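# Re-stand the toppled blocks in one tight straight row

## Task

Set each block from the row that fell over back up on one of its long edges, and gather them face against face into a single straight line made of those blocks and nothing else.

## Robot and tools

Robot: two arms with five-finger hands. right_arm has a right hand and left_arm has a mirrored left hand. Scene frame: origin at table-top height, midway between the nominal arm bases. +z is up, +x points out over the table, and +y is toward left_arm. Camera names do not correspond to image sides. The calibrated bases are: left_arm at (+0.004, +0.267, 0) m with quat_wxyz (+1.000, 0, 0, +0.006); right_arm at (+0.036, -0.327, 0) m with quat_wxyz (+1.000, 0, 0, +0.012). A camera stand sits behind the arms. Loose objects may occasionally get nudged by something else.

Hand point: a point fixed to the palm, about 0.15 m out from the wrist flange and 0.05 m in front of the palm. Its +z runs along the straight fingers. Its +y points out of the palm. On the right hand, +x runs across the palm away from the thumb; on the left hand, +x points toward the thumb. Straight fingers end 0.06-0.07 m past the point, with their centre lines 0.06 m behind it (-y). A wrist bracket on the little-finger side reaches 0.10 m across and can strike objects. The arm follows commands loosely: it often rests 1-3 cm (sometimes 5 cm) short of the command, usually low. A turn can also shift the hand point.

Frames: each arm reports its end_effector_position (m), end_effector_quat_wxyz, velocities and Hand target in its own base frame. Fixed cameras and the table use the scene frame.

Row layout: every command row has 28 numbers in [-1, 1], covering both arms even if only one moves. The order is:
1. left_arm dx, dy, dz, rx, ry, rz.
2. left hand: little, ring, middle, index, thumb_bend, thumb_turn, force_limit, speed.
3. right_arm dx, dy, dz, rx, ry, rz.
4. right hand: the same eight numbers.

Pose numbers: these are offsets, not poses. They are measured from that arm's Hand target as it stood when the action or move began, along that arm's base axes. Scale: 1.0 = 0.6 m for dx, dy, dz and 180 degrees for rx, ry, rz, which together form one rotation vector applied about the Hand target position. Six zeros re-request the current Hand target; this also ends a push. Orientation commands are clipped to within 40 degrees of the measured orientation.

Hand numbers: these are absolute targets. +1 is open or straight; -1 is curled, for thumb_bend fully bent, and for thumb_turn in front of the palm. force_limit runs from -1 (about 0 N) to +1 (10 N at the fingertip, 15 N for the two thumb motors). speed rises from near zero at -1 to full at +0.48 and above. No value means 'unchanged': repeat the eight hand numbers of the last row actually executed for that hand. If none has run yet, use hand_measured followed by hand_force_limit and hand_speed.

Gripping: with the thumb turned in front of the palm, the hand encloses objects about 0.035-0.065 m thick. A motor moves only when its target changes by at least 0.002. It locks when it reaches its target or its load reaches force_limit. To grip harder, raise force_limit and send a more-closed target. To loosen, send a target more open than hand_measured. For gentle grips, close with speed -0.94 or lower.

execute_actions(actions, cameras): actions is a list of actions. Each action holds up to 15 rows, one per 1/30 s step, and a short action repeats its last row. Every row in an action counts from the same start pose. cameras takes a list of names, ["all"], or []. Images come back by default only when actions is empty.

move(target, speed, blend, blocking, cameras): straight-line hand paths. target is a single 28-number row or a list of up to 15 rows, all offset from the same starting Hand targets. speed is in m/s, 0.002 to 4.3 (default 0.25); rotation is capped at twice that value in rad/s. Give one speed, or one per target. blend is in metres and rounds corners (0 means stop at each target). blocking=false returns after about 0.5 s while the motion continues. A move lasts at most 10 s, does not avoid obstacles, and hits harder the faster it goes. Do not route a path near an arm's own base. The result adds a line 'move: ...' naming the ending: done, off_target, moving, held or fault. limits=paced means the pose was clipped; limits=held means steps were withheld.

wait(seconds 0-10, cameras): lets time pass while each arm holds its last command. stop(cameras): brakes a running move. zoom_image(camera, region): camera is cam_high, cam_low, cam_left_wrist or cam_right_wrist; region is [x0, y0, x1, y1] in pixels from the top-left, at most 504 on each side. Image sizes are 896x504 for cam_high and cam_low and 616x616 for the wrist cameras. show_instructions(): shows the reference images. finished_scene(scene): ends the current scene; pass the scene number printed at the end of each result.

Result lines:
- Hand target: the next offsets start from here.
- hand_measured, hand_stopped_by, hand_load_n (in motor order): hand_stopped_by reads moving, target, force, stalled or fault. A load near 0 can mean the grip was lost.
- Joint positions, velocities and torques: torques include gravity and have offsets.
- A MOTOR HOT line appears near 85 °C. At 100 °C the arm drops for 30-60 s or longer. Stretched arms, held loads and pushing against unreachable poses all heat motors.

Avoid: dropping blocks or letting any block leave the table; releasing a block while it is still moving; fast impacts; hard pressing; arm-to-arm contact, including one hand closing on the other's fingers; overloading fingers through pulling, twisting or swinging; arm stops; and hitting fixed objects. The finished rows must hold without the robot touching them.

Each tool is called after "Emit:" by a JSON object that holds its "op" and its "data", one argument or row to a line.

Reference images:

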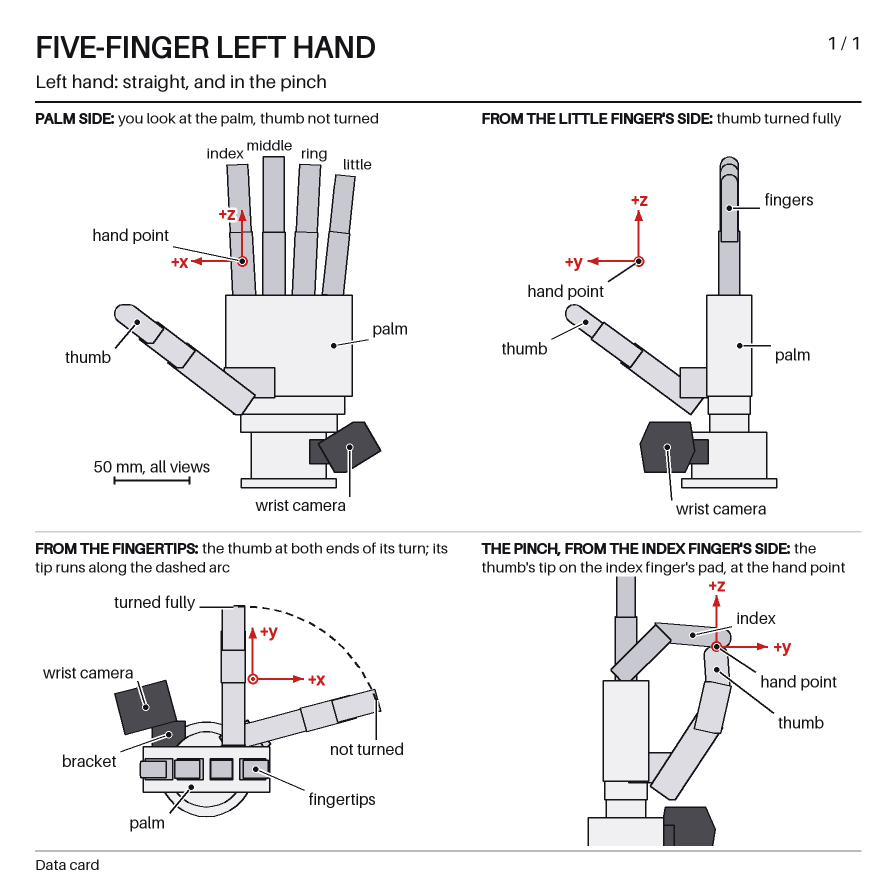

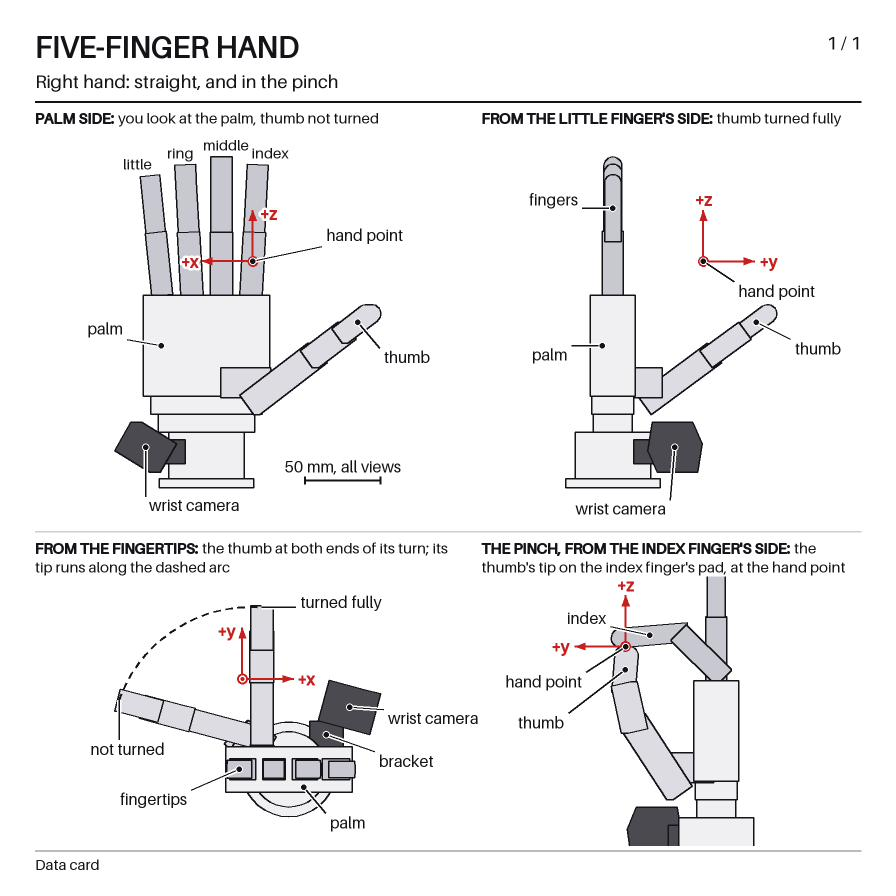

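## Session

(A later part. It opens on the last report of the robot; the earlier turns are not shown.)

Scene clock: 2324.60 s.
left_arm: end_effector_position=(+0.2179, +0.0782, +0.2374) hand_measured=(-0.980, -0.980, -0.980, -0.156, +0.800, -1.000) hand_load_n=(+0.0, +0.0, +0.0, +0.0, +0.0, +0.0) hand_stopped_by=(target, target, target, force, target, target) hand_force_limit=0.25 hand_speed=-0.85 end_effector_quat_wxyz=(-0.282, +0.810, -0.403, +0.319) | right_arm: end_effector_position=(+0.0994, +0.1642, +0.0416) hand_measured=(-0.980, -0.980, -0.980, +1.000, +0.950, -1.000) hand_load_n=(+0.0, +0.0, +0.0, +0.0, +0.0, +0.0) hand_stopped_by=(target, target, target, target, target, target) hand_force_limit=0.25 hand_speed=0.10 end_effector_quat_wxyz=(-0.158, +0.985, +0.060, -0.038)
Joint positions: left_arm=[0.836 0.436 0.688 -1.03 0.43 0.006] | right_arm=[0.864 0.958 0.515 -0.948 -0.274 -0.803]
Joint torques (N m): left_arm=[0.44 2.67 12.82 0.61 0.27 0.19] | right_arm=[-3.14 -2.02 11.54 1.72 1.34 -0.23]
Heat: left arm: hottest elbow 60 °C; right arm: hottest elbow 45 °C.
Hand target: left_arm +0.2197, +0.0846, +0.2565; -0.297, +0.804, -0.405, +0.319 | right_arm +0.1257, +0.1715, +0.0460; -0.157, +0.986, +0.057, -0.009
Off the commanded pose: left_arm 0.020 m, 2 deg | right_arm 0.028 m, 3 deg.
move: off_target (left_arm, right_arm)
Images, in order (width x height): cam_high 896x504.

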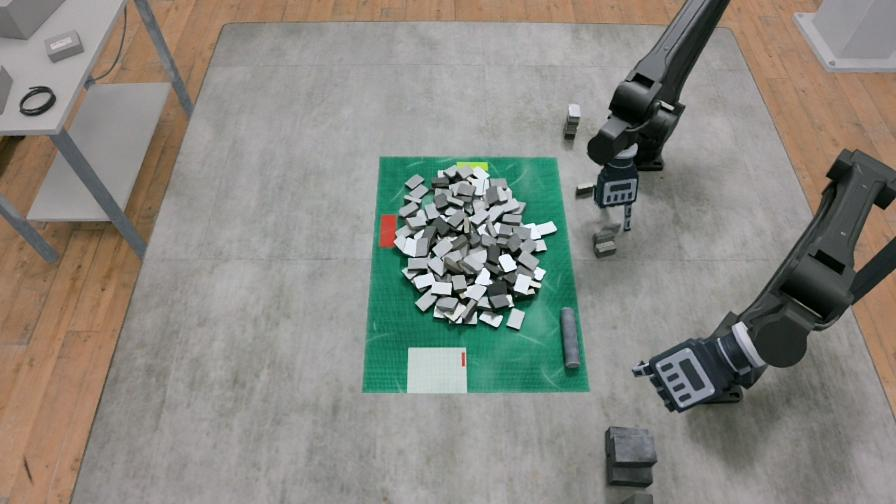

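Emit:
{"op": "move", "data": {
  "target": [
    [0,0,0,0,0,0,-0.98,-0.98,-0.98,-0.3,0.8,-1,0.25,-0.85,-0.04,0,0,0,0,0,-0.98,-0.98,-0.98,1,0.95,-1,0.25,0.1],
    [0,0,0,0,0,0,-0.98,-0.98,-0.98,-0.3,0.8,-1,0.25,-0.85,-0.04,0,0.02,0,0,0,-0.98,-0.98,-0.98,1,0.95,-1,0.25,0.1],
    [0,0,0,0,0,0,-0.98,-0.98,-0.98,-0.3,0.8,-1,0.25,-0.85,0.0,0,0.02,0,0,0,-0.98,-0.98,-0.98,1,0.95,-1,0.25,0.1]
  ],
  "speed": 0.08,
  "cameras": ["cam_high"]
}}

Emit:
{"op": "zoom_image", "data": {
  "camera": "cam_high",
  "region": [580, 195, 660, 265]
}}

Scene clock: 2331.97 s.
left_arm: end_effector_position=(+0.2179, +0.0782, +0.2374) hand_measured=(-0.980, -0.980, -0.980, -0.156, +0.800, -1.000) hand_load_n=(+0.0, +0.0, +0.0, +0.0, +0.0, +0.0) hand_stopped_by=(target, target, target, force, target, target) hand_force_limit=0.25 hand_speed=-0.85 end_effector_quat_wxyz=(-0.282, +0.810, -0.403, +0.319) | right_arm: end_effector_position=(+0.1105, +0.1584, +0.0446) hand_measured=(-0.980, -0.980, -0.980, +1.000, +0.950, -1.000) hand_load_n=(+0.0, +0.0, +0.0, +0.0, +0.0, +0.0) hand_stopped_by=(target, target, target, target, target, target) hand_force_limit=0.25 hand_speed=0.10 end_effector_quat_wxyz=(-0.145, +0.988, +0.053, -0.021)
Joint positions: left_arm=[0.836 0.436 0.688 -1.03 0.43 0.006] | right_arm=[0.845 0.956 0.526 -0.959 -0.233 -0.813]
Joint torques (N m): left_arm=[0.44 2.67 12.82 0.61 0.27 0.19] | right_arm=[-2.2 -2.61 12.74 0.95 -0.16 -0.19]
Heat: left arm: hottest elbow 60 °C; right arm: hottest elbow 45 °C.
Hand target: left_arm +0.2197, +0.0846, +0.2565; -0.297, +0.804, -0.405, +0.319 | right_arm +0.1256, +0.1715, +0.0580; -0.157, +0.986, +0.057, -0.009
Off the commanded pose: left_arm 0.020 m, 2 deg | right_arm 0.024 m, 2 deg.
move: off_target (left_arm, right_arm)
Images, in order (width x height): cam_high 896x504.

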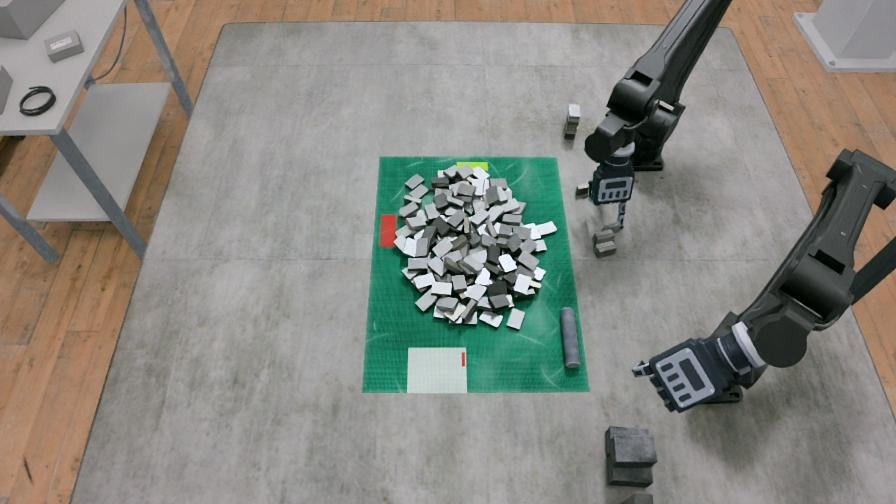

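Scaled by 6.300 from the camera's 896x504 image, which has a finer 1280x720 frame.

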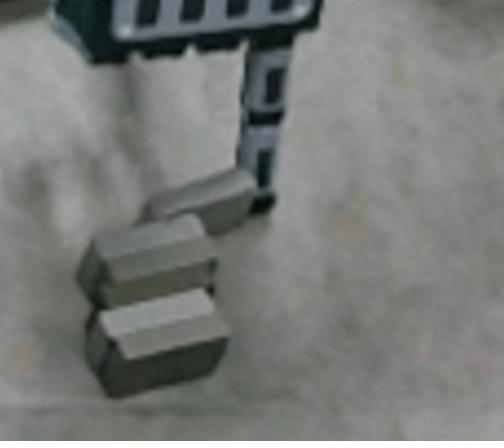

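Emit:
{"op": "move", "data": {
  "target": [
    [0,0,0,0,0,0,-0.98,-0.98,-0.98,-0.3,0.8,-1,0.25,-0.85,-0.05,0,0,0,0,0,-0.98,-0.98,-0.98,1,0.95,-1,0.25,0.1],
    [0,0,0,0,0,0,-0.98,-0.98,-0.98,-0.3,0.8,-1,0.25,-0.85,-0.05,0.022,0,0,0,0,-0.98,-0.98,-0.98,1,0.95,-1,0.25,0.1]
  ],
  "speed": 0.08,
  "cameras": ["cam_high"]
}}

Emit:
{"op": "zoom_image", "data": {
  "camera": "cam_high",
  "region": [580, 195, 660, 265]
}}

Scene clock: 2339.30 s.
left_arm: end_effector_position=(+0.2179, +0.0782, +0.2374) hand_measured=(-0.980, -0.980, -0.980, -0.156, +0.800, -1.000) hand_load_n=(+0.0, +0.0, +0.0, +0.0, +0.0, +0.0) hand_stopped_by=(target, target, target, force, target, target) hand_force_limit=0.25 hand_speed=-0.85 end_effector_quat_wxyz=(-0.282, +0.810, -0.403, +0.319) | right_arm: end_effector_position=(+0.0893, +0.1721, +0.0510) hand_measured=(-0.980, -0.980, -0.980, +1.000, +0.950, -1.000) hand_load_n=(+0.0, +0.0, +0.5, +0.0, +0.0, +0.0) hand_stopped_by=(target, target, target, target, target, target) hand_force_limit=0.25 hand_speed=0.10 end_effector_quat_wxyz=(-0.148, +0.987, +0.057, -0.017)
Joint positions: left_arm=[0.836 0.436 0.688 -1.03 0.43 0.006] | right_arm=[0.964 0.921 0.526 -0.959 -0.208 -0.7]
Joint torques (N m): left_arm=[0.44 2.67 12.83 0.62 0.27 0.19] | right_arm=[-0.5 -2.96 11.26 1.51 0.01 0.09]
Heat: left arm: hottest elbow 60 °C; right arm: hottest elbow 45 °C.
Hand target: left_arm +0.2197, +0.0846, +0.2565; -0.297, +0.804, -0.405, +0.319 | right_arm +0.0956, +0.1846, +0.0580; -0.157, +0.986, +0.056, -0.009
Off the commanded pose: left_arm 0.020 m, 2 deg | right_arm 0.016 m, 1 deg.
move: off_target (left_arm, right_arm)
Images, in order (width x height): cam_high 896x504.

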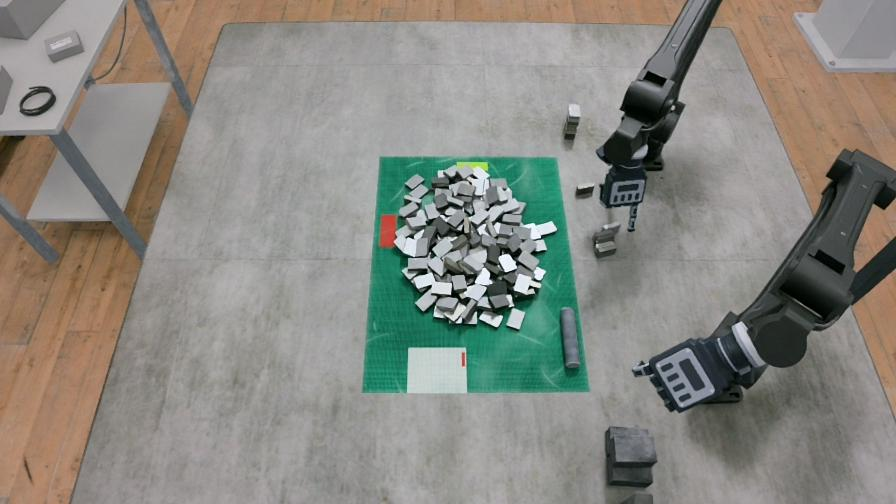

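Scaled by 6.300 from the camera's 896x504 image, which has a finer 1280x720 frame.

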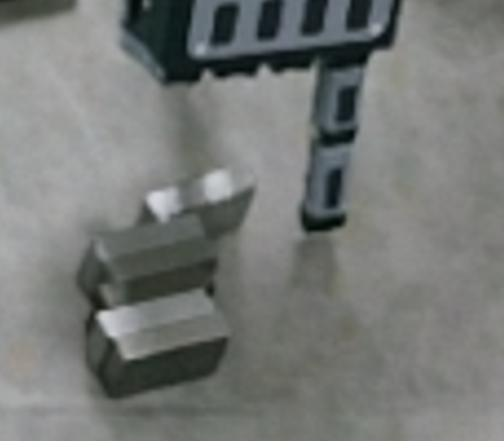

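Emit:
{"op": "move", "data": {
  "target": [
    [0,0,0,0,0,0,-0.98,-0.98,-0.98,-0.3,0.8,-1,0.25,-0.85,0.04,0.012,0,0,0,0,-0.98,-0.98,-0.98,1,0.95,-1,0.25,0.1],
    [0,0,0,0,0,0,-0.98,-0.98,-0.98,-0.3,0.8,-1,0.25,-0.85,0.07,0.014,0,0,0,0,-0.98,-0.98,-0.98,1,0.95,-1,0.25,0.1]
  ],
  "speed": 0.08,
  "cameras": ["cam_high"]
}}

Emit:
{"op": "zoom_image", "data": {
  "camera": "cam_high",
  "region": [580, 195, 660, 265]
}}

Scene clock: 2345.27 s.
left_arm: end_effector_position=(+0.2179, +0.0782, +0.2374) hand_measured=(-0.980, -0.980, -0.980, -0.156, +0.800, -1.000) hand_load_n=(+0.0, +0.0, +0.5, +0.0, +0.0, +0.0) hand_stopped_by=(target, target, target, force, target, target) hand_force_limit=0.25 hand_speed=-0.85 end_effector_quat_wxyz=(-0.282, +0.810, -0.403, +0.319) | right_arm: end_effector_position=(+0.1200, +0.1757, +0.0461) hand_measured=(-0.980, -0.980, -0.980, +1.000, +0.950, -1.000) hand_load_n=(+0.0, +0.0, +0.0, +0.0, +0.0, +0.0) hand_stopped_by=(target, target, target, target, target, target) hand_force_limit=0.25 hand_speed=0.10 end_effector_quat_wxyz=(-0.139, +0.989, +0.052, -0.024)
Joint positions: left_arm=[0.836 0.436 0.688 -1.03 0.43 0.006] | right_arm=[0.865 1.034 0.574 -0.938 -0.227 -0.791]
Joint torques (N m): left_arm=[0.5 2.67 12.82 0.61 0.27 0.19] | right_arm=[-1.67 -4.25 12.63 1.25 -0.23 -0.19]
Heat: left arm: hottest elbow 60 °C; right arm: hottest elbow 45 °C.
Hand target: left_arm +0.2197, +0.0846, +0.2565; -0.297, +0.804, -0.405, +0.319 | right_arm +0.1375, +0.1931, +0.0580; -0.157, +0.986, +0.056, -0.009
Off the commanded pose: left_arm 0.020 m, 2 deg | right_arm 0.027 m, 3 deg.
move: off_target (left_arm, right_arm)
Images, in order (width x height): cam_high 896x504.

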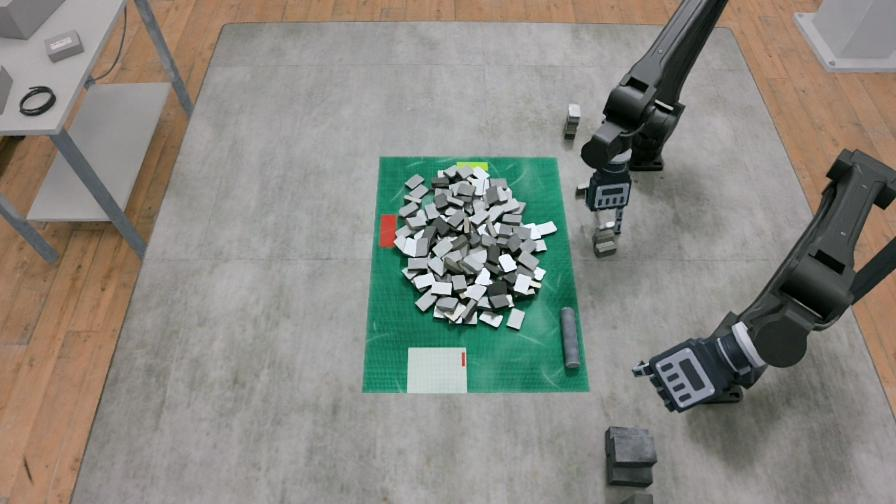

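Scaled by 6.300 from the camera's 896x504 image, which has a finer 1280x720 frame.

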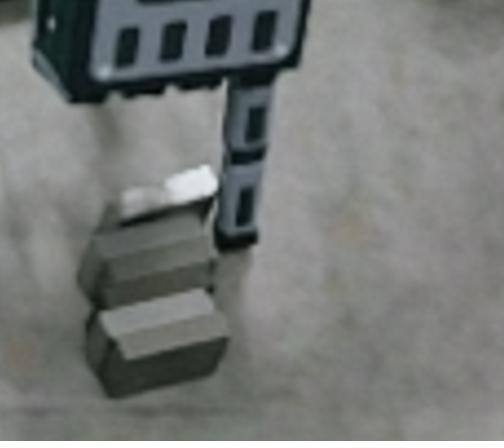

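Emit:
{"op": "move", "data": {
  "target": [
    [0,0,0,0,0,0,-0.98,-0.98,-0.98,-0.3,0.8,-1,0.25,-0.85,-0.045,0,0.005,0,0,0,-0.98,-0.98,-0.98,1,0.95,-1,0.25,0.1],
    [0,0,0,0,0,0,-0.98,-0.98,-0.98,-0.3,0.8,-1,0.25,-0.85,-0.045,0,0.17,0,0,0,-0.98,-0.98,-0.98,1,0.95,-1,0.25,0.1],
    [0,0,0,0,0,0,-0.98,-0.98,-0.98,-0.3,0.8,-1,0.25,-0.85,0.004,-0.322,0.10,0,0,0.0522,1,1,1,1,0.95,-1,0.25,0.1]
  ],
  "speed": [0.08,0.2,0.25],
  "blend": [0,0.04,0],
  "cameras": ["cam_high"]
}}

Emit:
{"op": "zoom_image", "data": {
  "camera": "cam_high",
  "region": [545, 145, 645, 265]
}}

Scene clock: 2385.50 s.
left_arm: end_effector_position=(+0.2179, +0.0782, +0.2374) hand_measured=(-0.980, -0.980, -0.980, -0.156, +0.800, -1.000) hand_load_n=(+0.0, +0.0, +0.0, +0.0, +0.0, +0.0) hand_stopped_by=(target, target, target, force, target, target) hand_force_limit=0.25 hand_speed=-0.85 end_effector_quat_wxyz=(-0.282, +0.810, -0.403, +0.319) | right_arm: end_effector_position=(+0.1361, +0.0005, +0.1129) hand_measured=(+1.000, +1.000, +1.000, +1.000, +0.950, -1.000) hand_load_n=(+0.0, +0.0, +0.0, +0.0, +0.0, +0.0) hand_stopped_by=(target, target, target, target, target, target) hand_force_limit=0.25 hand_speed=0.10 end_effector_quat_wxyz=(-0.154, +0.978, +0.137, -0.021)
Joint positions: left_arm=[0.836 0.436 0.688 -1.03 0.43 0.006] | right_arm=[0.044 0.757 0.626 -1.513 -0.303 -1.816]
Joint torques (N m): left_arm=[0.44 2.67 12.82 0.62 0.27 0.19] | right_arm=[-1.67 -0.85 10.67 0.13 -0.31 -0.16]
Heat: left arm: hottest elbow 60 °C; right arm: hottest elbow 52 °C.
Hand target: left_arm +0.2197, +0.0846, +0.2565; -0.297, +0.804, -0.405, +0.319 | right_arm +0.1400, -0.0001, +0.1180; -0.155, +0.978, +0.137, -0.022
Off the commanded pose: left_arm 0.020 m, 2 deg | right_arm 0.006 m, 0 deg.
move: off_target (left_arm)
Images, in order (width x height): cam_high 896x504.

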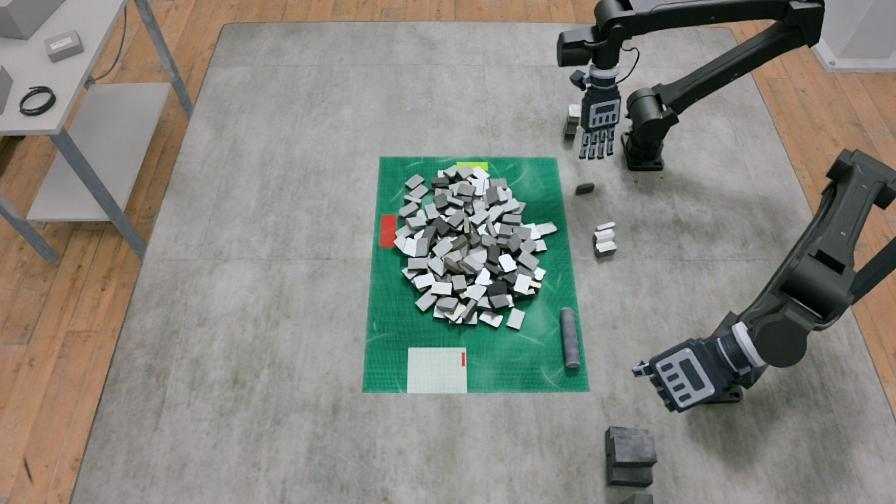

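Scaled by 4.200 from the camera's 896x504 image, which has a finer 1280x720 frame.

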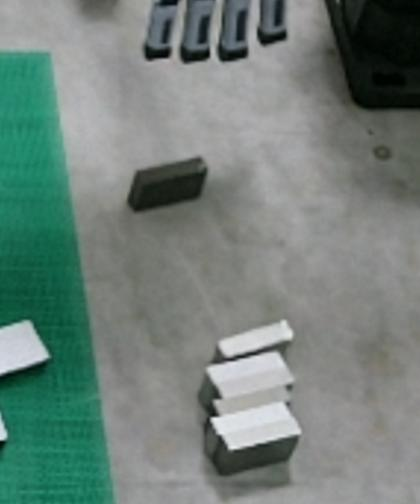

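Emit:
{"op": "move", "data": {
  "target": [0,0,0,0,0,0,-0.98,-0.98,-0.98,-0.3,0.8,-1,0.25,-0.85,0.075,0,-0.1,0,0,0,1,1,1,1,0.95,-1,0.25,0.1],
  "speed": 0.15,
  "cameras": ["cam_high"]
}}

Emit:
{"op": "zoom_image", "data": {
  "camera": "cam_high",
  "region": [545, 145, 645, 265]
}}

Scene clock: 2396.23 s.
left_arm: end_effector_position=(+0.2179, +0.0782, +0.2374) hand_measured=(-0.980, -0.980, -0.980, -0.156, +0.800, -1.000) hand_load_n=(+0.0, +0.0, +0.0, +0.0, +0.0, +0.0) hand_stopped_by=(target, target, target, force, target, target) hand_force_limit=0.25 hand_speed=-0.85 end_effector_quat_wxyz=(-0.282, +0.810, -0.403, +0.319) | right_arm: end_effector_position=(+0.1824, +0.0012, +0.0609) hand_measured=(+1.000, +1.000, +1.000, +1.000, +0.950, -1.000) hand_load_n=(+0.0, +0.0, +0.0, +0.0, +0.0, +0.0) hand_stopped_by=(target, target, target, target, target, target) hand_force_limit=0.25 hand_speed=0.10 end_effector_quat_wxyz=(-0.154, +0.978, +0.136, -0.021)
Joint positions: left_arm=[0.836 0.436 0.688 -1.03 0.43 0.006] | right_arm=[0.037 0.972 0.586 -1.261 -0.303 -1.822]
Joint torques (N m): left_arm=[0.5 2.67 12.82 0.62 0.27 0.19] | right_arm=[-2.32 -2.84 8.58 0.77 -0.24 -0.22]
Heat: left arm: hottest elbow 60 °C; right arm: hottest elbow 50 °C.
Hand target: left_arm +0.2197, +0.0846, +0.2565; -0.297, +0.804, -0.405, +0.319 | right_arm +0.1850, -0.0002, +0.0579; -0.155, +0.978, +0.137, -0.022
Off the commanded pose: left_arm 0.020 m, 2 deg | right_arm 0.004 m, 0 deg.
move: off_target (left_arm)
Images, in order (width x height): cam_high 896x504.

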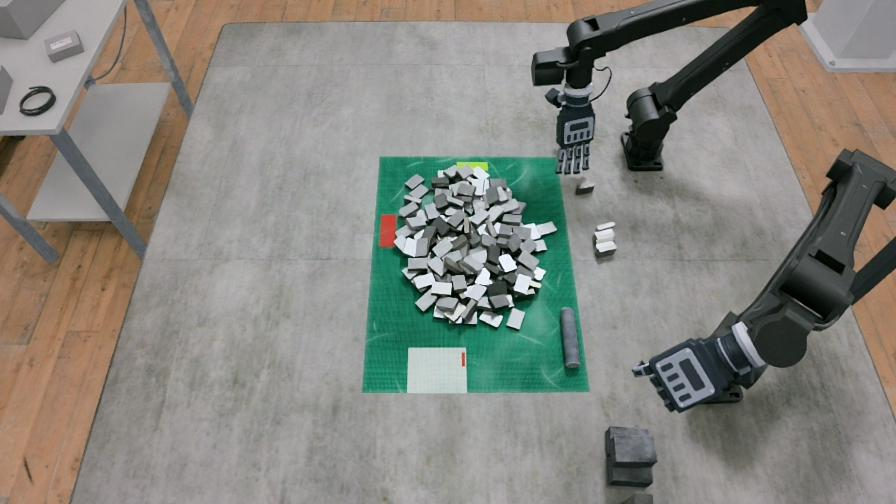

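Scaled by 4.200 from the camera's 896x504 image, which has a finer 1280x720 frame.

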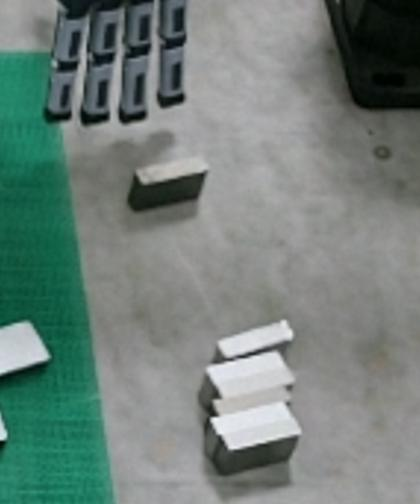

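Emit:
{"op": "move", "data": {
  "target": [
    [0,0,0,0,0,0,-0.98,-0.98,-0.98,-0.3,0.8,-1,0.25,-0.85,0,0.01,-0.0195,0,0,0,1,1,1,1,0.95,-1,0.25,0.1],
    [0,0,0,0,0,0,-0.98,-0.98,-0.98,-0.3,0.8,-1,0.25,-0.85,-0.02,0.06,-0.0195,0,0,0,1,1,1,1,0.95,-1,0.25,0.1]
  ],
  "speed": [0.1,0.08],
  "cameras": ["cam_high"]
}}

Emit:
{"op": "zoom_image", "data": {
  "camera": "cam_high",
  "region": [545, 145, 645, 265]
}}

Scene clock: 2409.23 s.
left_arm: end_effector_position=(+0.2179, +0.0782, +0.2374) hand_measured=(-0.980, -0.980, -0.980, -0.156, +0.800, -1.000) hand_load_n=(+0.0, +0.5, +0.0, +0.0, +0.0, +0.0) hand_stopped_by=(target, target, target, force, target, target) hand_force_limit=0.25 hand_speed=-0.85 end_effector_quat_wxyz=(-0.282, +0.810, -0.403, +0.319) | right_arm: end_effector_position=(+0.1751, +0.0333, +0.0477) hand_measured=(+1.000, +1.000, +1.000, +1.000, +0.950, -1.000) hand_load_n=(+0.0, +0.0, -1.5, +0.0, +0.0, +0.0) hand_stopped_by=(target, target, target, target, target, target) hand_force_limit=0.25 hand_speed=0.10 end_effector_quat_wxyz=(-0.155, +0.978, +0.137, -0.024)
Joint positions: left_arm=[0.836 0.436 0.688 -1.03 0.43 0.006] | right_arm=[0.19 0.972 0.549 -1.181 -0.313 -1.664]
Joint torques (N m): left_arm=[0.5 2.73 12.85 0.62 0.27 0.19] | right_arm=[-0.67 -5.36 7.72 0.7 -0.26 0.07]
Heat: left arm: hottest elbow 60 °C; right arm: hottest elbow 48 °C.
Hand target: left_arm +0.2197, +0.0846, +0.2565; -0.297, +0.804, -0.405, +0.319 | right_arm +0.1730, +0.0359, +0.0463; -0.155, +0.978, +0.137, -0.022
Off the commanded pose: left_arm 0.020 m, 2 deg | right_arm 0.004 m, 0 deg.
move: off_target (left_arm)
Images, in order (width x height): cam_high 896x504.

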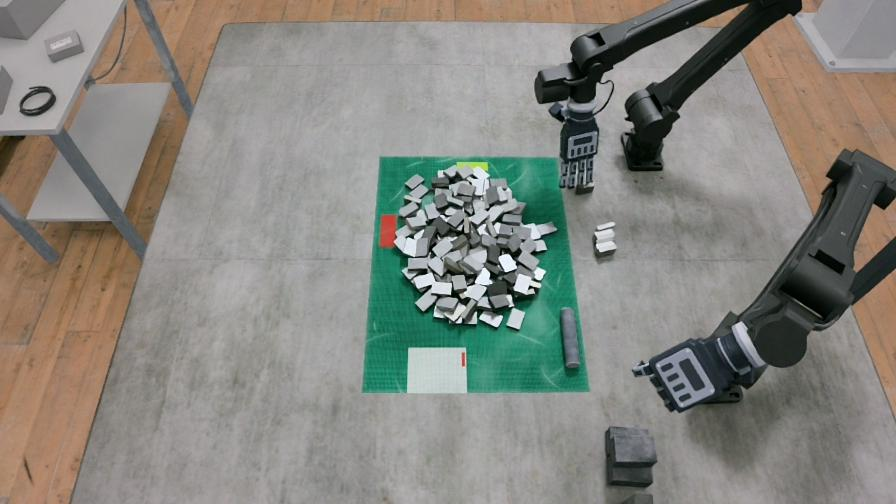

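Scaled by 4.200 from the camera's 896x504 image, which has a finer 1280x720 frame.

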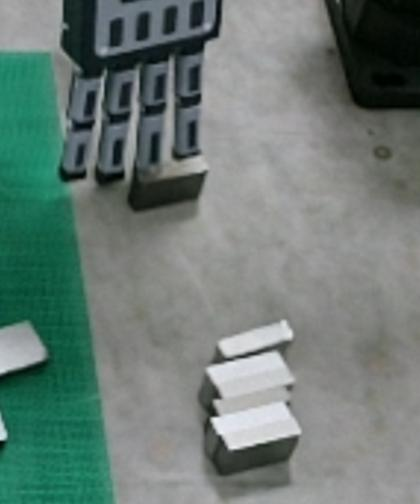

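Emit:
{"op": "move", "data": {
  "target": [
    [0,0,0,0,0,0,-0.98,-0.98,-0.98,-0.3,0.8,-1,0.25,-0.85,0,-0.018,0.003,0,0,0,1,1,1,1,0.95,-1,0.25,0.1],
    [0,0,0,0,0,0,-0.98,-0.98,-0.98,-0.3,0.8,-1,0.25,-0.85,-0.025,-0.018,0.003,0,0,0,1,1,1,1,0.95,-1,0.25,0.1],
    [0,0,0,0,0,0,-0.98,-0.98,-0.98,-0.3,0.8,-1,0.25,-0.85,-0.037,0.02,0.003,0,0,0,1,1,1,1,0.95,-1,0.25,0.1]
  ],
  "speed": [0.08,0.08,0.06],
  "cameras": ["cam_high"]
}}

Emit:
{"op": "zoom_image", "data": {
  "camera": "cam_high",
  "region": [545, 145, 645, 265]
}}

Scene clock: 2426.50 s.
left_arm: end_effector_position=(+0.2179, +0.0782, +0.2374) hand_measured=(-0.980, -0.980, -0.980, -0.156, +0.800, -1.000) hand_load_n=(+0.0, +0.0, +0.0, +0.0, +0.0, +0.0) hand_stopped_by=(target, target, target, force, target, target) hand_force_limit=0.25 hand_speed=-0.85 end_effector_quat_wxyz=(-0.282, +0.810, -0.403, +0.319) | right_arm: end_effector_position=(+0.1505, +0.0456, +0.0483) hand_measured=(+1.000, +1.000, +1.000, +1.000, +0.950, -1.000) hand_load_n=(+0.0, +0.0, +0.0, +0.0, +0.0, +0.0) hand_stopped_by=(target, target, target, target, target, target) hand_force_limit=0.25 hand_speed=0.10 end_effector_quat_wxyz=(-0.154, +0.978, +0.137, -0.028)
Joint positions: left_arm=[0.836 0.436 0.688 -1.03 0.43 0.006] | right_arm=[0.279 0.894 0.51 -1.2 -0.314 -1.572]
Joint torques (N m): left_arm=[0.5 2.67 12.83 0.62 0.27 0.19] | right_arm=[-1.08 -3.6 8.2 0.94 -0.29 0.08]
Heat: left arm: hottest elbow 60 °C; right arm: hottest elbow 46 °C.
Hand target: left_arm +0.2197, +0.0846, +0.2565; -0.297, +0.804, -0.405, +0.319 | right_arm +0.1508, +0.0479, +0.0481; -0.155, +0.978, +0.137, -0.022
Off the commanded pose: left_arm 0.020 m, 2 deg | right_arm 0.002 m, 1 deg.
move: off_target (left_arm)
Images, in order (width x height): cam_high 896x504.

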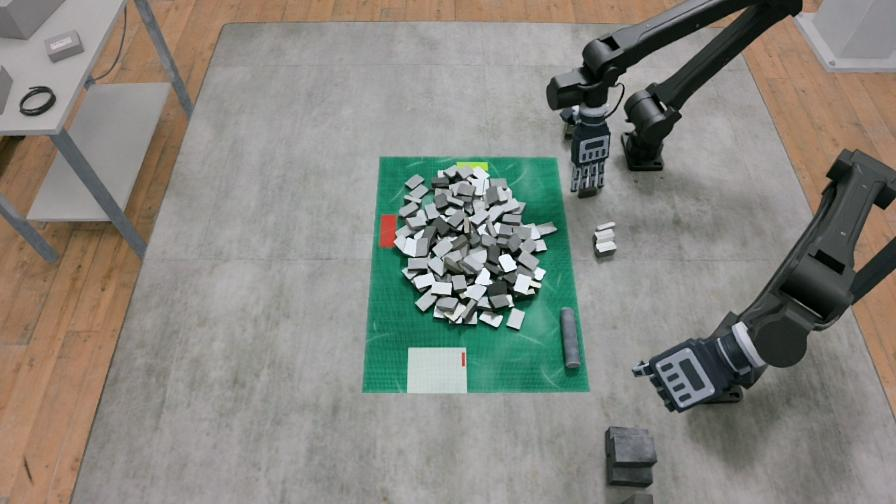

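Scaled by 4.200 from the camera's 896x504 image, which has a finer 1280x720 frame.

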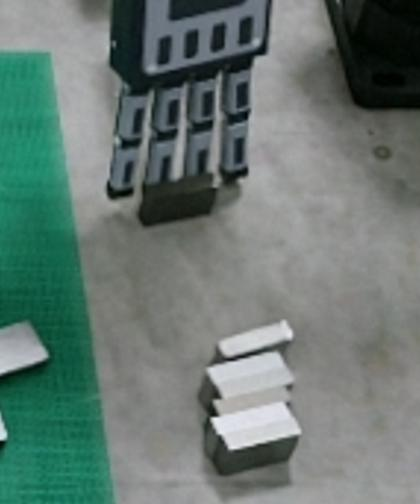

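Emit:
{"op": "move", "data": {
  "target": [0,0,0,0,0,0,-0.98,-0.98,-0.98,-0.3,0.8,-1,0.25,-0.85,-0.0295,0.083,0.002,0,0,0,1,1,1,1,0.95,-1,0.25,0.1],
  "speed": 0.06,
  "cameras": ["cam_high"]
}}

Emit:
{"op": "zoom_image", "data": {
  "camera": "cam_high",
  "region": [545, 165, 645, 265]
}}

Scene clock: 2434.83 s.
left_arm: end_effector_position=(+0.2179, +0.0782, +0.2374) hand_measured=(-0.980, -0.980, -0.980, -0.156, +0.800, -1.000) hand_load_n=(+0.0, +0.0, +0.0, +0.0, +0.0, +0.0) hand_stopped_by=(target, target, target, force, target, target) hand_force_limit=0.25 hand_speed=-0.85 end_effector_quat_wxyz=(-0.282, +0.810, -0.403, +0.319) | right_arm: end_effector_position=(+0.1316, +0.0944, +0.0484) hand_measured=(+1.000, +1.000, +1.000, +1.000, +0.950, -1.000) hand_load_n=(+0.0, +0.0, -0.5, +0.0, +0.0, +0.0) hand_stopped_by=(target, target, target, target, target, target) hand_force_limit=0.25 hand_speed=0.10 end_effector_quat_wxyz=(-0.153, +0.978, +0.138, -0.027)
Joint positions: left_arm=[0.836 0.436 0.688 -1.03 0.43 0.006] | right_arm=[0.556 0.876 0.501 -1.119 -0.302 -1.282]
Joint torques (N m): left_arm=[0.5 2.61 12.83 0.62 0.27 0.19] | right_arm=[-0.09 -3.08 8.9 1.11 -0.22 0.07]
Heat: left arm: hottest elbow 60 °C; right arm: hottest elbow 45 °C.
Hand target: left_arm +0.2197, +0.0846, +0.2565; -0.297, +0.804, -0.405, +0.319 | right_arm +0.1331, +0.0977, +0.0492; -0.155, +0.978, +0.137, -0.022
Off the commanded pose: left_arm 0.020 m, 2 deg | right_arm 0.004 m, 1 deg.
move: off_target (left_arm)
Images, in order (width x height): cam_high 896x504.

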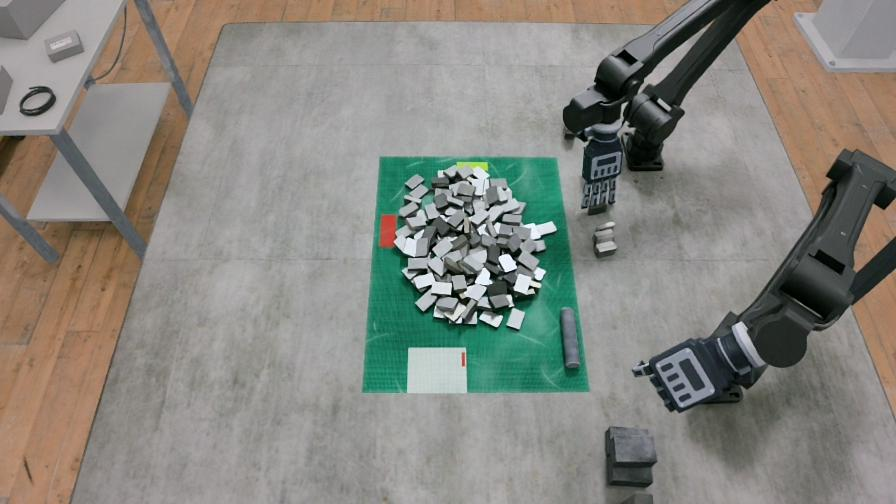

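Scaled by 5.040 from the camera's 896x504 image, which has a finer 1280x720 frame.

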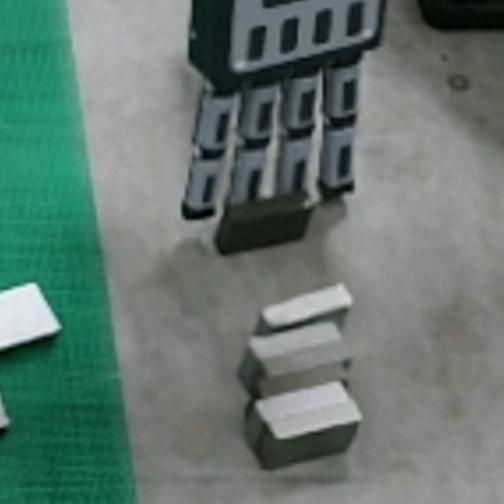

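Emit:
{"op": "move", "data": {
  "target": [
    [0,0,0,0,0,0,-0.98,-0.98,-0.98,-0.3,0.8,-1,0.25,-0.85,-0.018,0.066,0.001,0,0,0,1,1,1,1,0.95,-1,0.25,0.1],
    [0,0,0,0,0,0,-0.98,-0.98,-0.98,-0.3,0.8,-1,0.25,-0.85,-0.023,0.1,0.002,0,0,0,1,1,1,1,0.95,-1,0.25,0.1]
  ],
  "speed": 0.06,
  "blend": [0.01,0],
  "cameras": ["cam_high"]
}}

Emit:
{"op": "zoom_image", "data": {
  "camera": "cam_high",
  "region": [565, 185, 645, 265]
}}

Scene clock: 2443.03 s.
left_arm: end_effector_position=(+0.2179, +0.0782, +0.2374) hand_measured=(-0.980, -0.980, -0.980, -0.156, +0.800, -1.000) hand_load_n=(+0.0, +0.0, +0.0, +0.0, +0.0, +0.0) hand_stopped_by=(target, target, target, force, target, target) hand_force_limit=0.25 hand_speed=-0.85 end_effector_quat_wxyz=(-0.282, +0.810, -0.403, +0.319) | right_arm: end_effector_position=(+0.1129, +0.1435, +0.0483) hand_measured=(+1.000, +1.000, +1.000, +1.000, +0.950, -1.000) hand_load_n=(+0.0, -0.5, -5.5, +0.0, -0.5, +0.0) hand_stopped_by=(target, target, target, target, target, target) hand_force_limit=0.25 hand_speed=0.10 end_effector_quat_wxyz=(-0.148, +0.979, +0.135, -0.027)
Joint positions: left_arm=[0.836 0.436 0.688 -1.03 0.43 0.006] | right_arm=[0.813 0.925 0.523 -1.022 -0.264 -1.012]
Joint torques (N m): left_arm=[0.5 2.73 12.83 0.62 0.27 0.19] | right_arm=[0.73 -1.44 10.92 1.72 -0.26 0.12]
Heat: left arm: hottest elbow 60 °C; right arm: hottest elbow 46 °C.
Hand target: left_arm +0.2197, +0.0846, +0.2565; -0.297, +0.804, -0.405, +0.319 | right_arm +0.1193, +0.1577, +0.0505; -0.155, +0.978, +0.137, -0.022
Off the commanded pose: left_arm 0.020 m, 2 deg | right_arm 0.016 m, 1 deg.
move: off_target (left_arm, right_arm)
Images, in order (width x height): cam_high 896x504.

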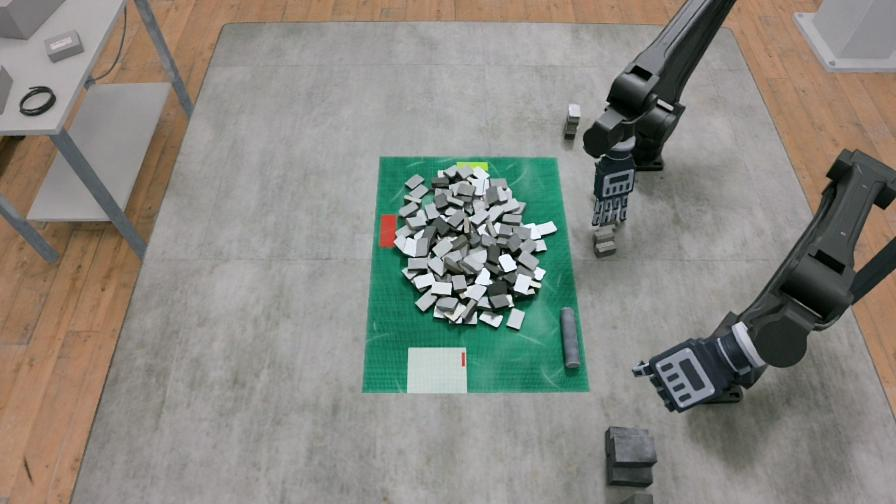

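Scaled by 6.300 from the camera's 896x504 image, which has a finer 1280x720 frame.

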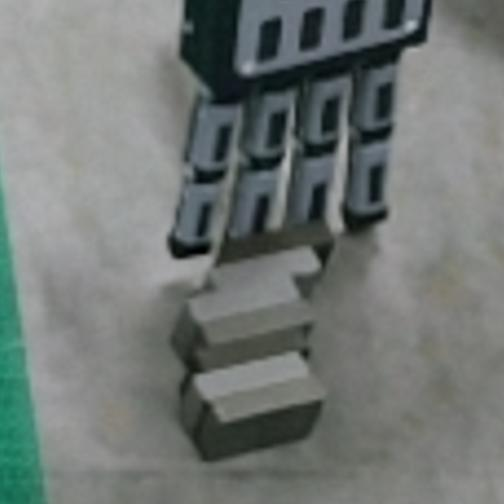

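Emit:
{"op": "move", "data": {
  "target": [
    [0,0,0,0,0,0,-0.98,-0.98,-0.98,-0.3,0.8,-1,0.25,-0.85,-0.005,-0.015,0.006,0,0,0,1,1,1,1,0.95,-1,0.25,0.1],
    [0,0,0,0,0,0,-0.98,-0.98,-0.98,-0.3,0.8,-1,0.25,-0.85,-0.01,0.02,0.006,0,0,0,1,1,1,1,0.95,-1,0.25,0.1]
  ],
  "speed": 0.06,
  "cameras": ["cam_high"]
}}

Emit:
{"op": "zoom_image", "data": {
  "camera": "cam_high",
  "region": [565, 185, 645, 265]
}}

Scene clock: 2450.20 s.
left_arm: end_effector_position=(+0.2179, +0.0782, +0.2374) hand_measured=(-0.980, -0.980, -0.980, -0.156, +0.800, -1.000) hand_load_n=(+0.0, +0.0, +0.5, +0.5, +0.0, +0.0) hand_stopped_by=(target, target, target, force, target, target) hand_force_limit=0.25 hand_speed=-0.85 end_effector_quat_wxyz=(-0.282, +0.810, -0.403, +0.319) | right_arm: end_effector_position=(+0.1106, +0.1459, +0.0505) hand_measured=(+1.000, +1.000, +1.000, +1.000, +0.950, -1.000) hand_load_n=(+0.0, -1.5, -12.5, +0.0, +0.0, +0.0) hand_stopped_by=(target, target, target, target, target, target) hand_force_limit=0.25 hand_speed=0.10 end_effector_quat_wxyz=(-0.135, +0.982, +0.129, -0.020)
Joint positions: left_arm=[0.836 0.436 0.688 -1.03 0.43 0.006] | right_arm=[0.853 0.926 0.53 -1.023 -0.228 -0.962]
Joint torques (N m): left_arm=[0.44 2.67 12.82 0.61 0.27 0.19] | right_arm=[1.38 -0.21 11.29 1.94 -1.2 0.18]
Heat: left arm: hottest elbow 60 °C; right arm: hottest elbow 47 °C.
Hand target: left_arm +0.2197, +0.0846, +0.2565; -0.297, +0.804, -0.405, +0.319 | right_arm +0.1134, +0.1698, +0.0541; -0.155, +0.978, +0.137, -0.022
Off the commanded pose: left_arm 0.020 m, 2 deg | right_arm 0.024 m, 3 deg.
move: off_target (left_arm, right_arm)
Images, in order (width x height): cam_high 896x504.

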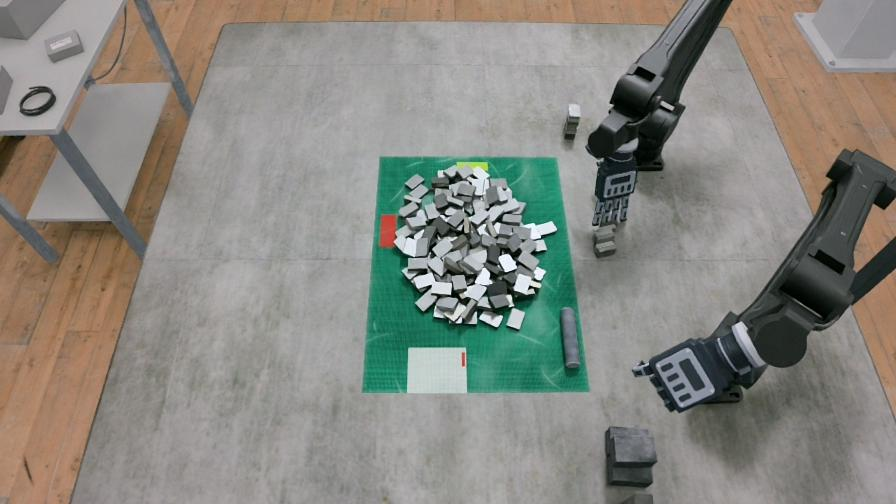

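Scaled by 6.300 from the camera's 896x504 image, which has a finer 1280x720 frame.

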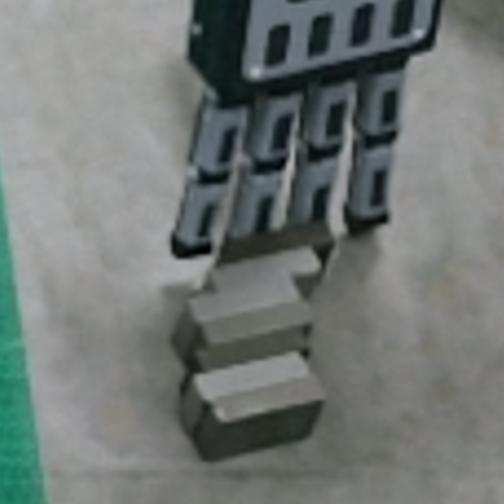

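Emit:
{"op": "move", "data": {
  "target": [
    [0,0,0,0,0,0,-0.98,-0.98,-0.98,-0.3,0.8,-1,0.25,-0.85,0.003,-0.04,0.0,0,0,0,1,1,1,1,0.95,-1,0.25,0.1],
    [0,0,0,0,0,0,-0.98,-0.98,-0.98,-0.3,0.8,-1,0.25,-0.85,0.003,-0.04,0.006,0,0,0,1,1,1,1,0.95,-1,0.25,0.1]
  ],
  "speed": 0.06
}}

Scene clock: 2462.27 s.
left_arm: end_effector_position=(+0.2179, +0.0782, +0.2374) hand_measured=(-0.980, -0.980, -0.980, -0.156, +0.800, -1.000) hand_load_n=(+0.0, +0.0, +0.0, +0.0, +0.0, +0.0) hand_stopped_by=(target, target, target, force, target, target) hand_force_limit=0.25 hand_speed=-0.85 end_effector_quat_wxyz=(-0.282, +0.810, -0.403, +0.319) | right_arm: end_effector_position=(+0.1117, +0.1445, +0.0519) hand_measured=(+1.000, +1.000, +1.000, +1.000, +0.950, -1.000) hand_load_n=(+0.0, +0.0, -0.5, +0.0, +0.0, +0.0) hand_stopped_by=(target, target, target, target, target, target) hand_force_limit=0.25 hand_speed=0.10 end_effector_quat_wxyz=(-0.149, +0.979, +0.134, -0.028)
Joint positions: left_arm=[0.836 0.436 0.688 -1.03 0.43 0.006] | right_arm=[0.816 0.919 0.53 -1.034 -0.267 -1.008]
Joint torques (N m): left_arm=[0.5 2.67 12.83 0.62 0.27 0.19] | right_arm=[-1.38 -4.07 9.61 0.35 -0.31 -0.19]
Heat: left arm: hottest elbow 60 °C; right arm: hottest elbow 48 °C.
Hand target: left_arm +0.2197, +0.0846, +0.2565; -0.297, +0.804, -0.405, +0.319 | right_arm +0.1151, +0.1457, +0.0577; -0.155, +0.978, +0.137, -0.022
Off the commanded pose: left_arm 0.020 m, 2 deg | right_arm 0.007 m, 1 deg.
move: off_target (left_arm)

Emit:
{"op": "move", "data": {
  "target": [0,0,0,0,0,0,-0.98,-0.98,-0.98,-0.3,0.8,-1,0.25,-0.85,-0.004,0.035,0.0,0,0,0,1,1,1,1,0.95,-1,0.25,0.1],
  "speed": 0.06,
  "cameras": ["cam_high"]
}}

Emit:
{"op": "zoom_image", "data": {
  "camera": "cam_high",
  "region": [565, 185, 645, 265]
}}

Scene clock: 2467.10 s.
left_arm: end_effector_position=(+0.2179, +0.0782, +0.2374) hand_measured=(-0.980, -0.980, -0.980, -0.156, +0.800, -1.000) hand_load_n=(+0.0, +0.0, +0.0, +0.0, +0.0, +0.0) hand_stopped_by=(target, target, target, force, target, target) hand_force_limit=0.25 hand_speed=-0.85 end_effector_quat_wxyz=(-0.282, +0.810, -0.403, +0.319) | right_arm: end_effector_position=(+0.1043, +0.1501, +0.0497) hand_measured=(+1.000, +1.000, +1.000, +1.000, +0.950, -1.000) hand_load_n=(-1.0, -0.5, -1.0, +0.0, +0.0, +0.0) hand_stopped_by=(target, target, target, target, target, target) hand_force_limit=0.25 hand_speed=0.10 end_effector_quat_wxyz=(-0.142, +0.980, +0.133, -0.032)
Joint positions: left_arm=[0.836 0.436 0.688 -1.03 0.43 0.006] | right_arm=[0.864 0.933 0.53 -1.023 -0.255 -0.958]
Joint torques (N m): left_arm=[0.5 2.67 12.83 0.61 0.27 0.19] | right_arm=[-0.38 -3.25 11.26 1.61 -0.33 0.07]
Heat: left arm: hottest elbow 60 °C; right arm: hottest elbow 48 °C.
Hand target: left_arm +0.2197, +0.0846, +0.2565; -0.297, +0.804, -0.405, +0.319 | right_arm +0.1127, +0.1667, +0.0577; -0.155, +0.978, +0.137, -0.022
Off the commanded pose: left_arm 0.020 m, 2 deg | right_arm 0.020 m, 2 deg.
move: off_target (left_arm, right_arm)
Images, in order (width x height): cam_high 896x504.

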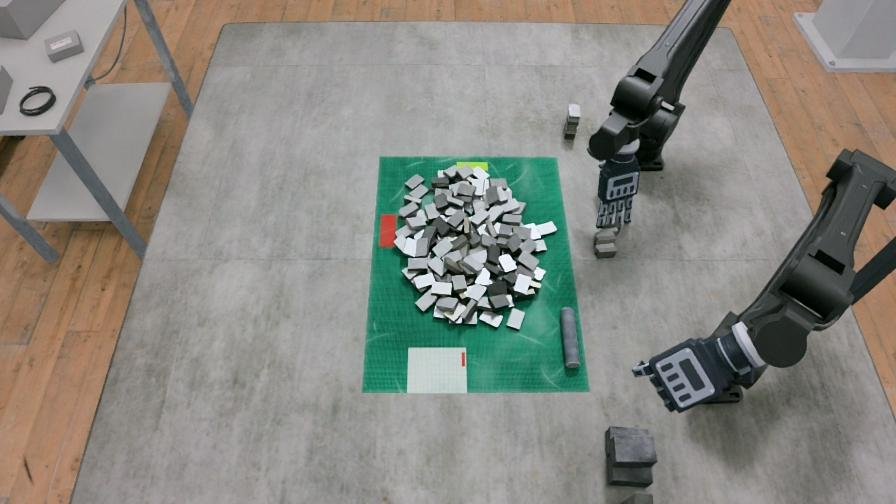

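Scaled by 6.300 from the camera's 896x504 image, which has a finer 1280x720 frame.

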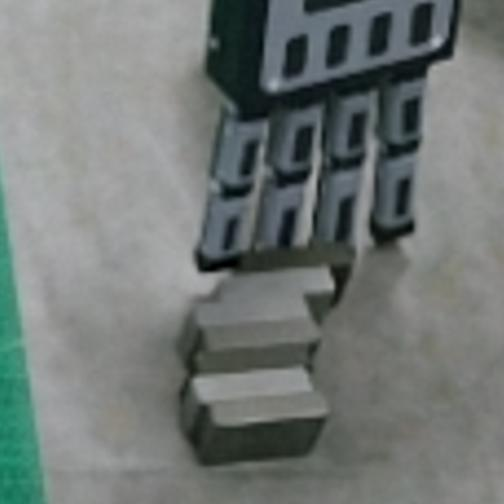

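Emit:
{"op": "move", "data": {
  "target": [0,0,0,0,0,0,-0.98,-0.98,-0.98,-0.3,0.8,-1,0.25,-0.85,0.012,0.03,0.003,0,0,0,1,1,1,1,0.95,-1,0.25,0.1],
  "speed": 0.06,
  "cameras": ["cam_high"]
}}

Emit:
{"op": "zoom_image", "data": {
  "camera": "cam_high",
  "region": [565, 185, 645, 265]
}}

Scene clock: 2473.43 s.
left_arm: end_effector_position=(+0.2179, +0.0782, +0.2374) hand_measured=(-0.980, -0.980, -0.980, -0.156, +0.800, -1.000) hand_load_n=(+0.0, +0.0, +0.0, +0.0, +0.0, +0.0) hand_stopped_by=(target, target, target, force, target, target) hand_force_limit=0.25 hand_speed=-0.85 end_effector_quat_wxyz=(-0.282, +0.810, -0.403, +0.319) | right_arm: end_effector_position=(+0.1051, +0.1567, +0.0515) hand_measured=(+1.000, +1.000, +1.000, +1.000, +0.950, -1.000) hand_load_n=(-1.0, -0.5, -4.0, +0.0, +0.0, +0.0) hand_stopped_by=(target, target, target, target, target, target) hand_force_limit=0.25 hand_speed=0.10 end_effector_quat_wxyz=(-0.130, +0.982, +0.130, -0.041)
Joint positions: left_arm=[0.836 0.436 0.688 -1.03 0.43 0.006] | right_arm=[0.885 0.979 0.557 -1.028 -0.247 -0.933]
Joint torques (N m): left_arm=[0.5 2.67 12.83 0.62 0.27 0.19] | right_arm=[-0.09 -2.2 12.19 2.69 -0.43 0.05]
Heat: left arm: hottest elbow 60 °C; right arm: hottest elbow 48 °C.
Hand target: left_arm +0.2197, +0.0846, +0.2565; -0.297, +0.804, -0.405, +0.319 | right_arm +0.1198, +0.1846, +0.0594; -0.155, +0.978, +0.137, -0.022
Off the commanded pose: left_arm 0.020 m, 2 deg | right_arm 0.033 m, 4 deg.
move: off_target (left_arm, right_arm)
Images, in order (width x height): cam_high 896x504.

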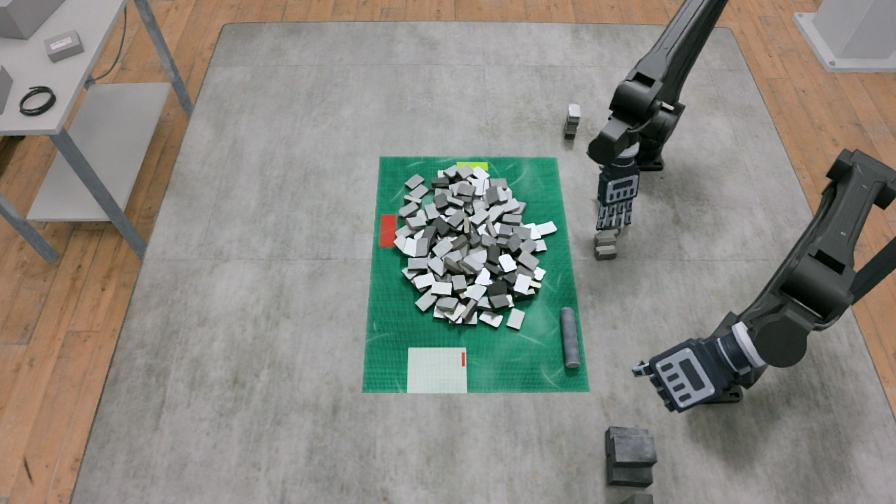

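Scaled by 6.300 from the camera's 896x504 image, which has a finer 1280x720 frame.

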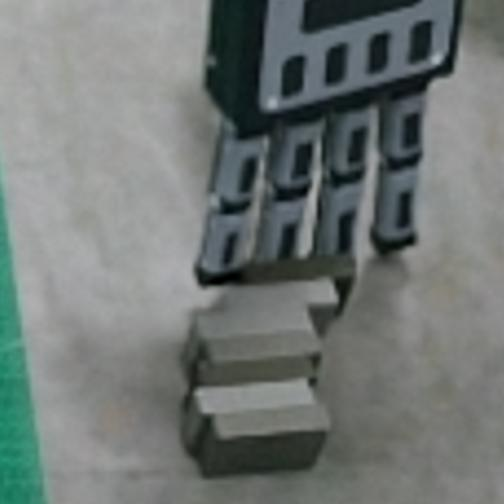

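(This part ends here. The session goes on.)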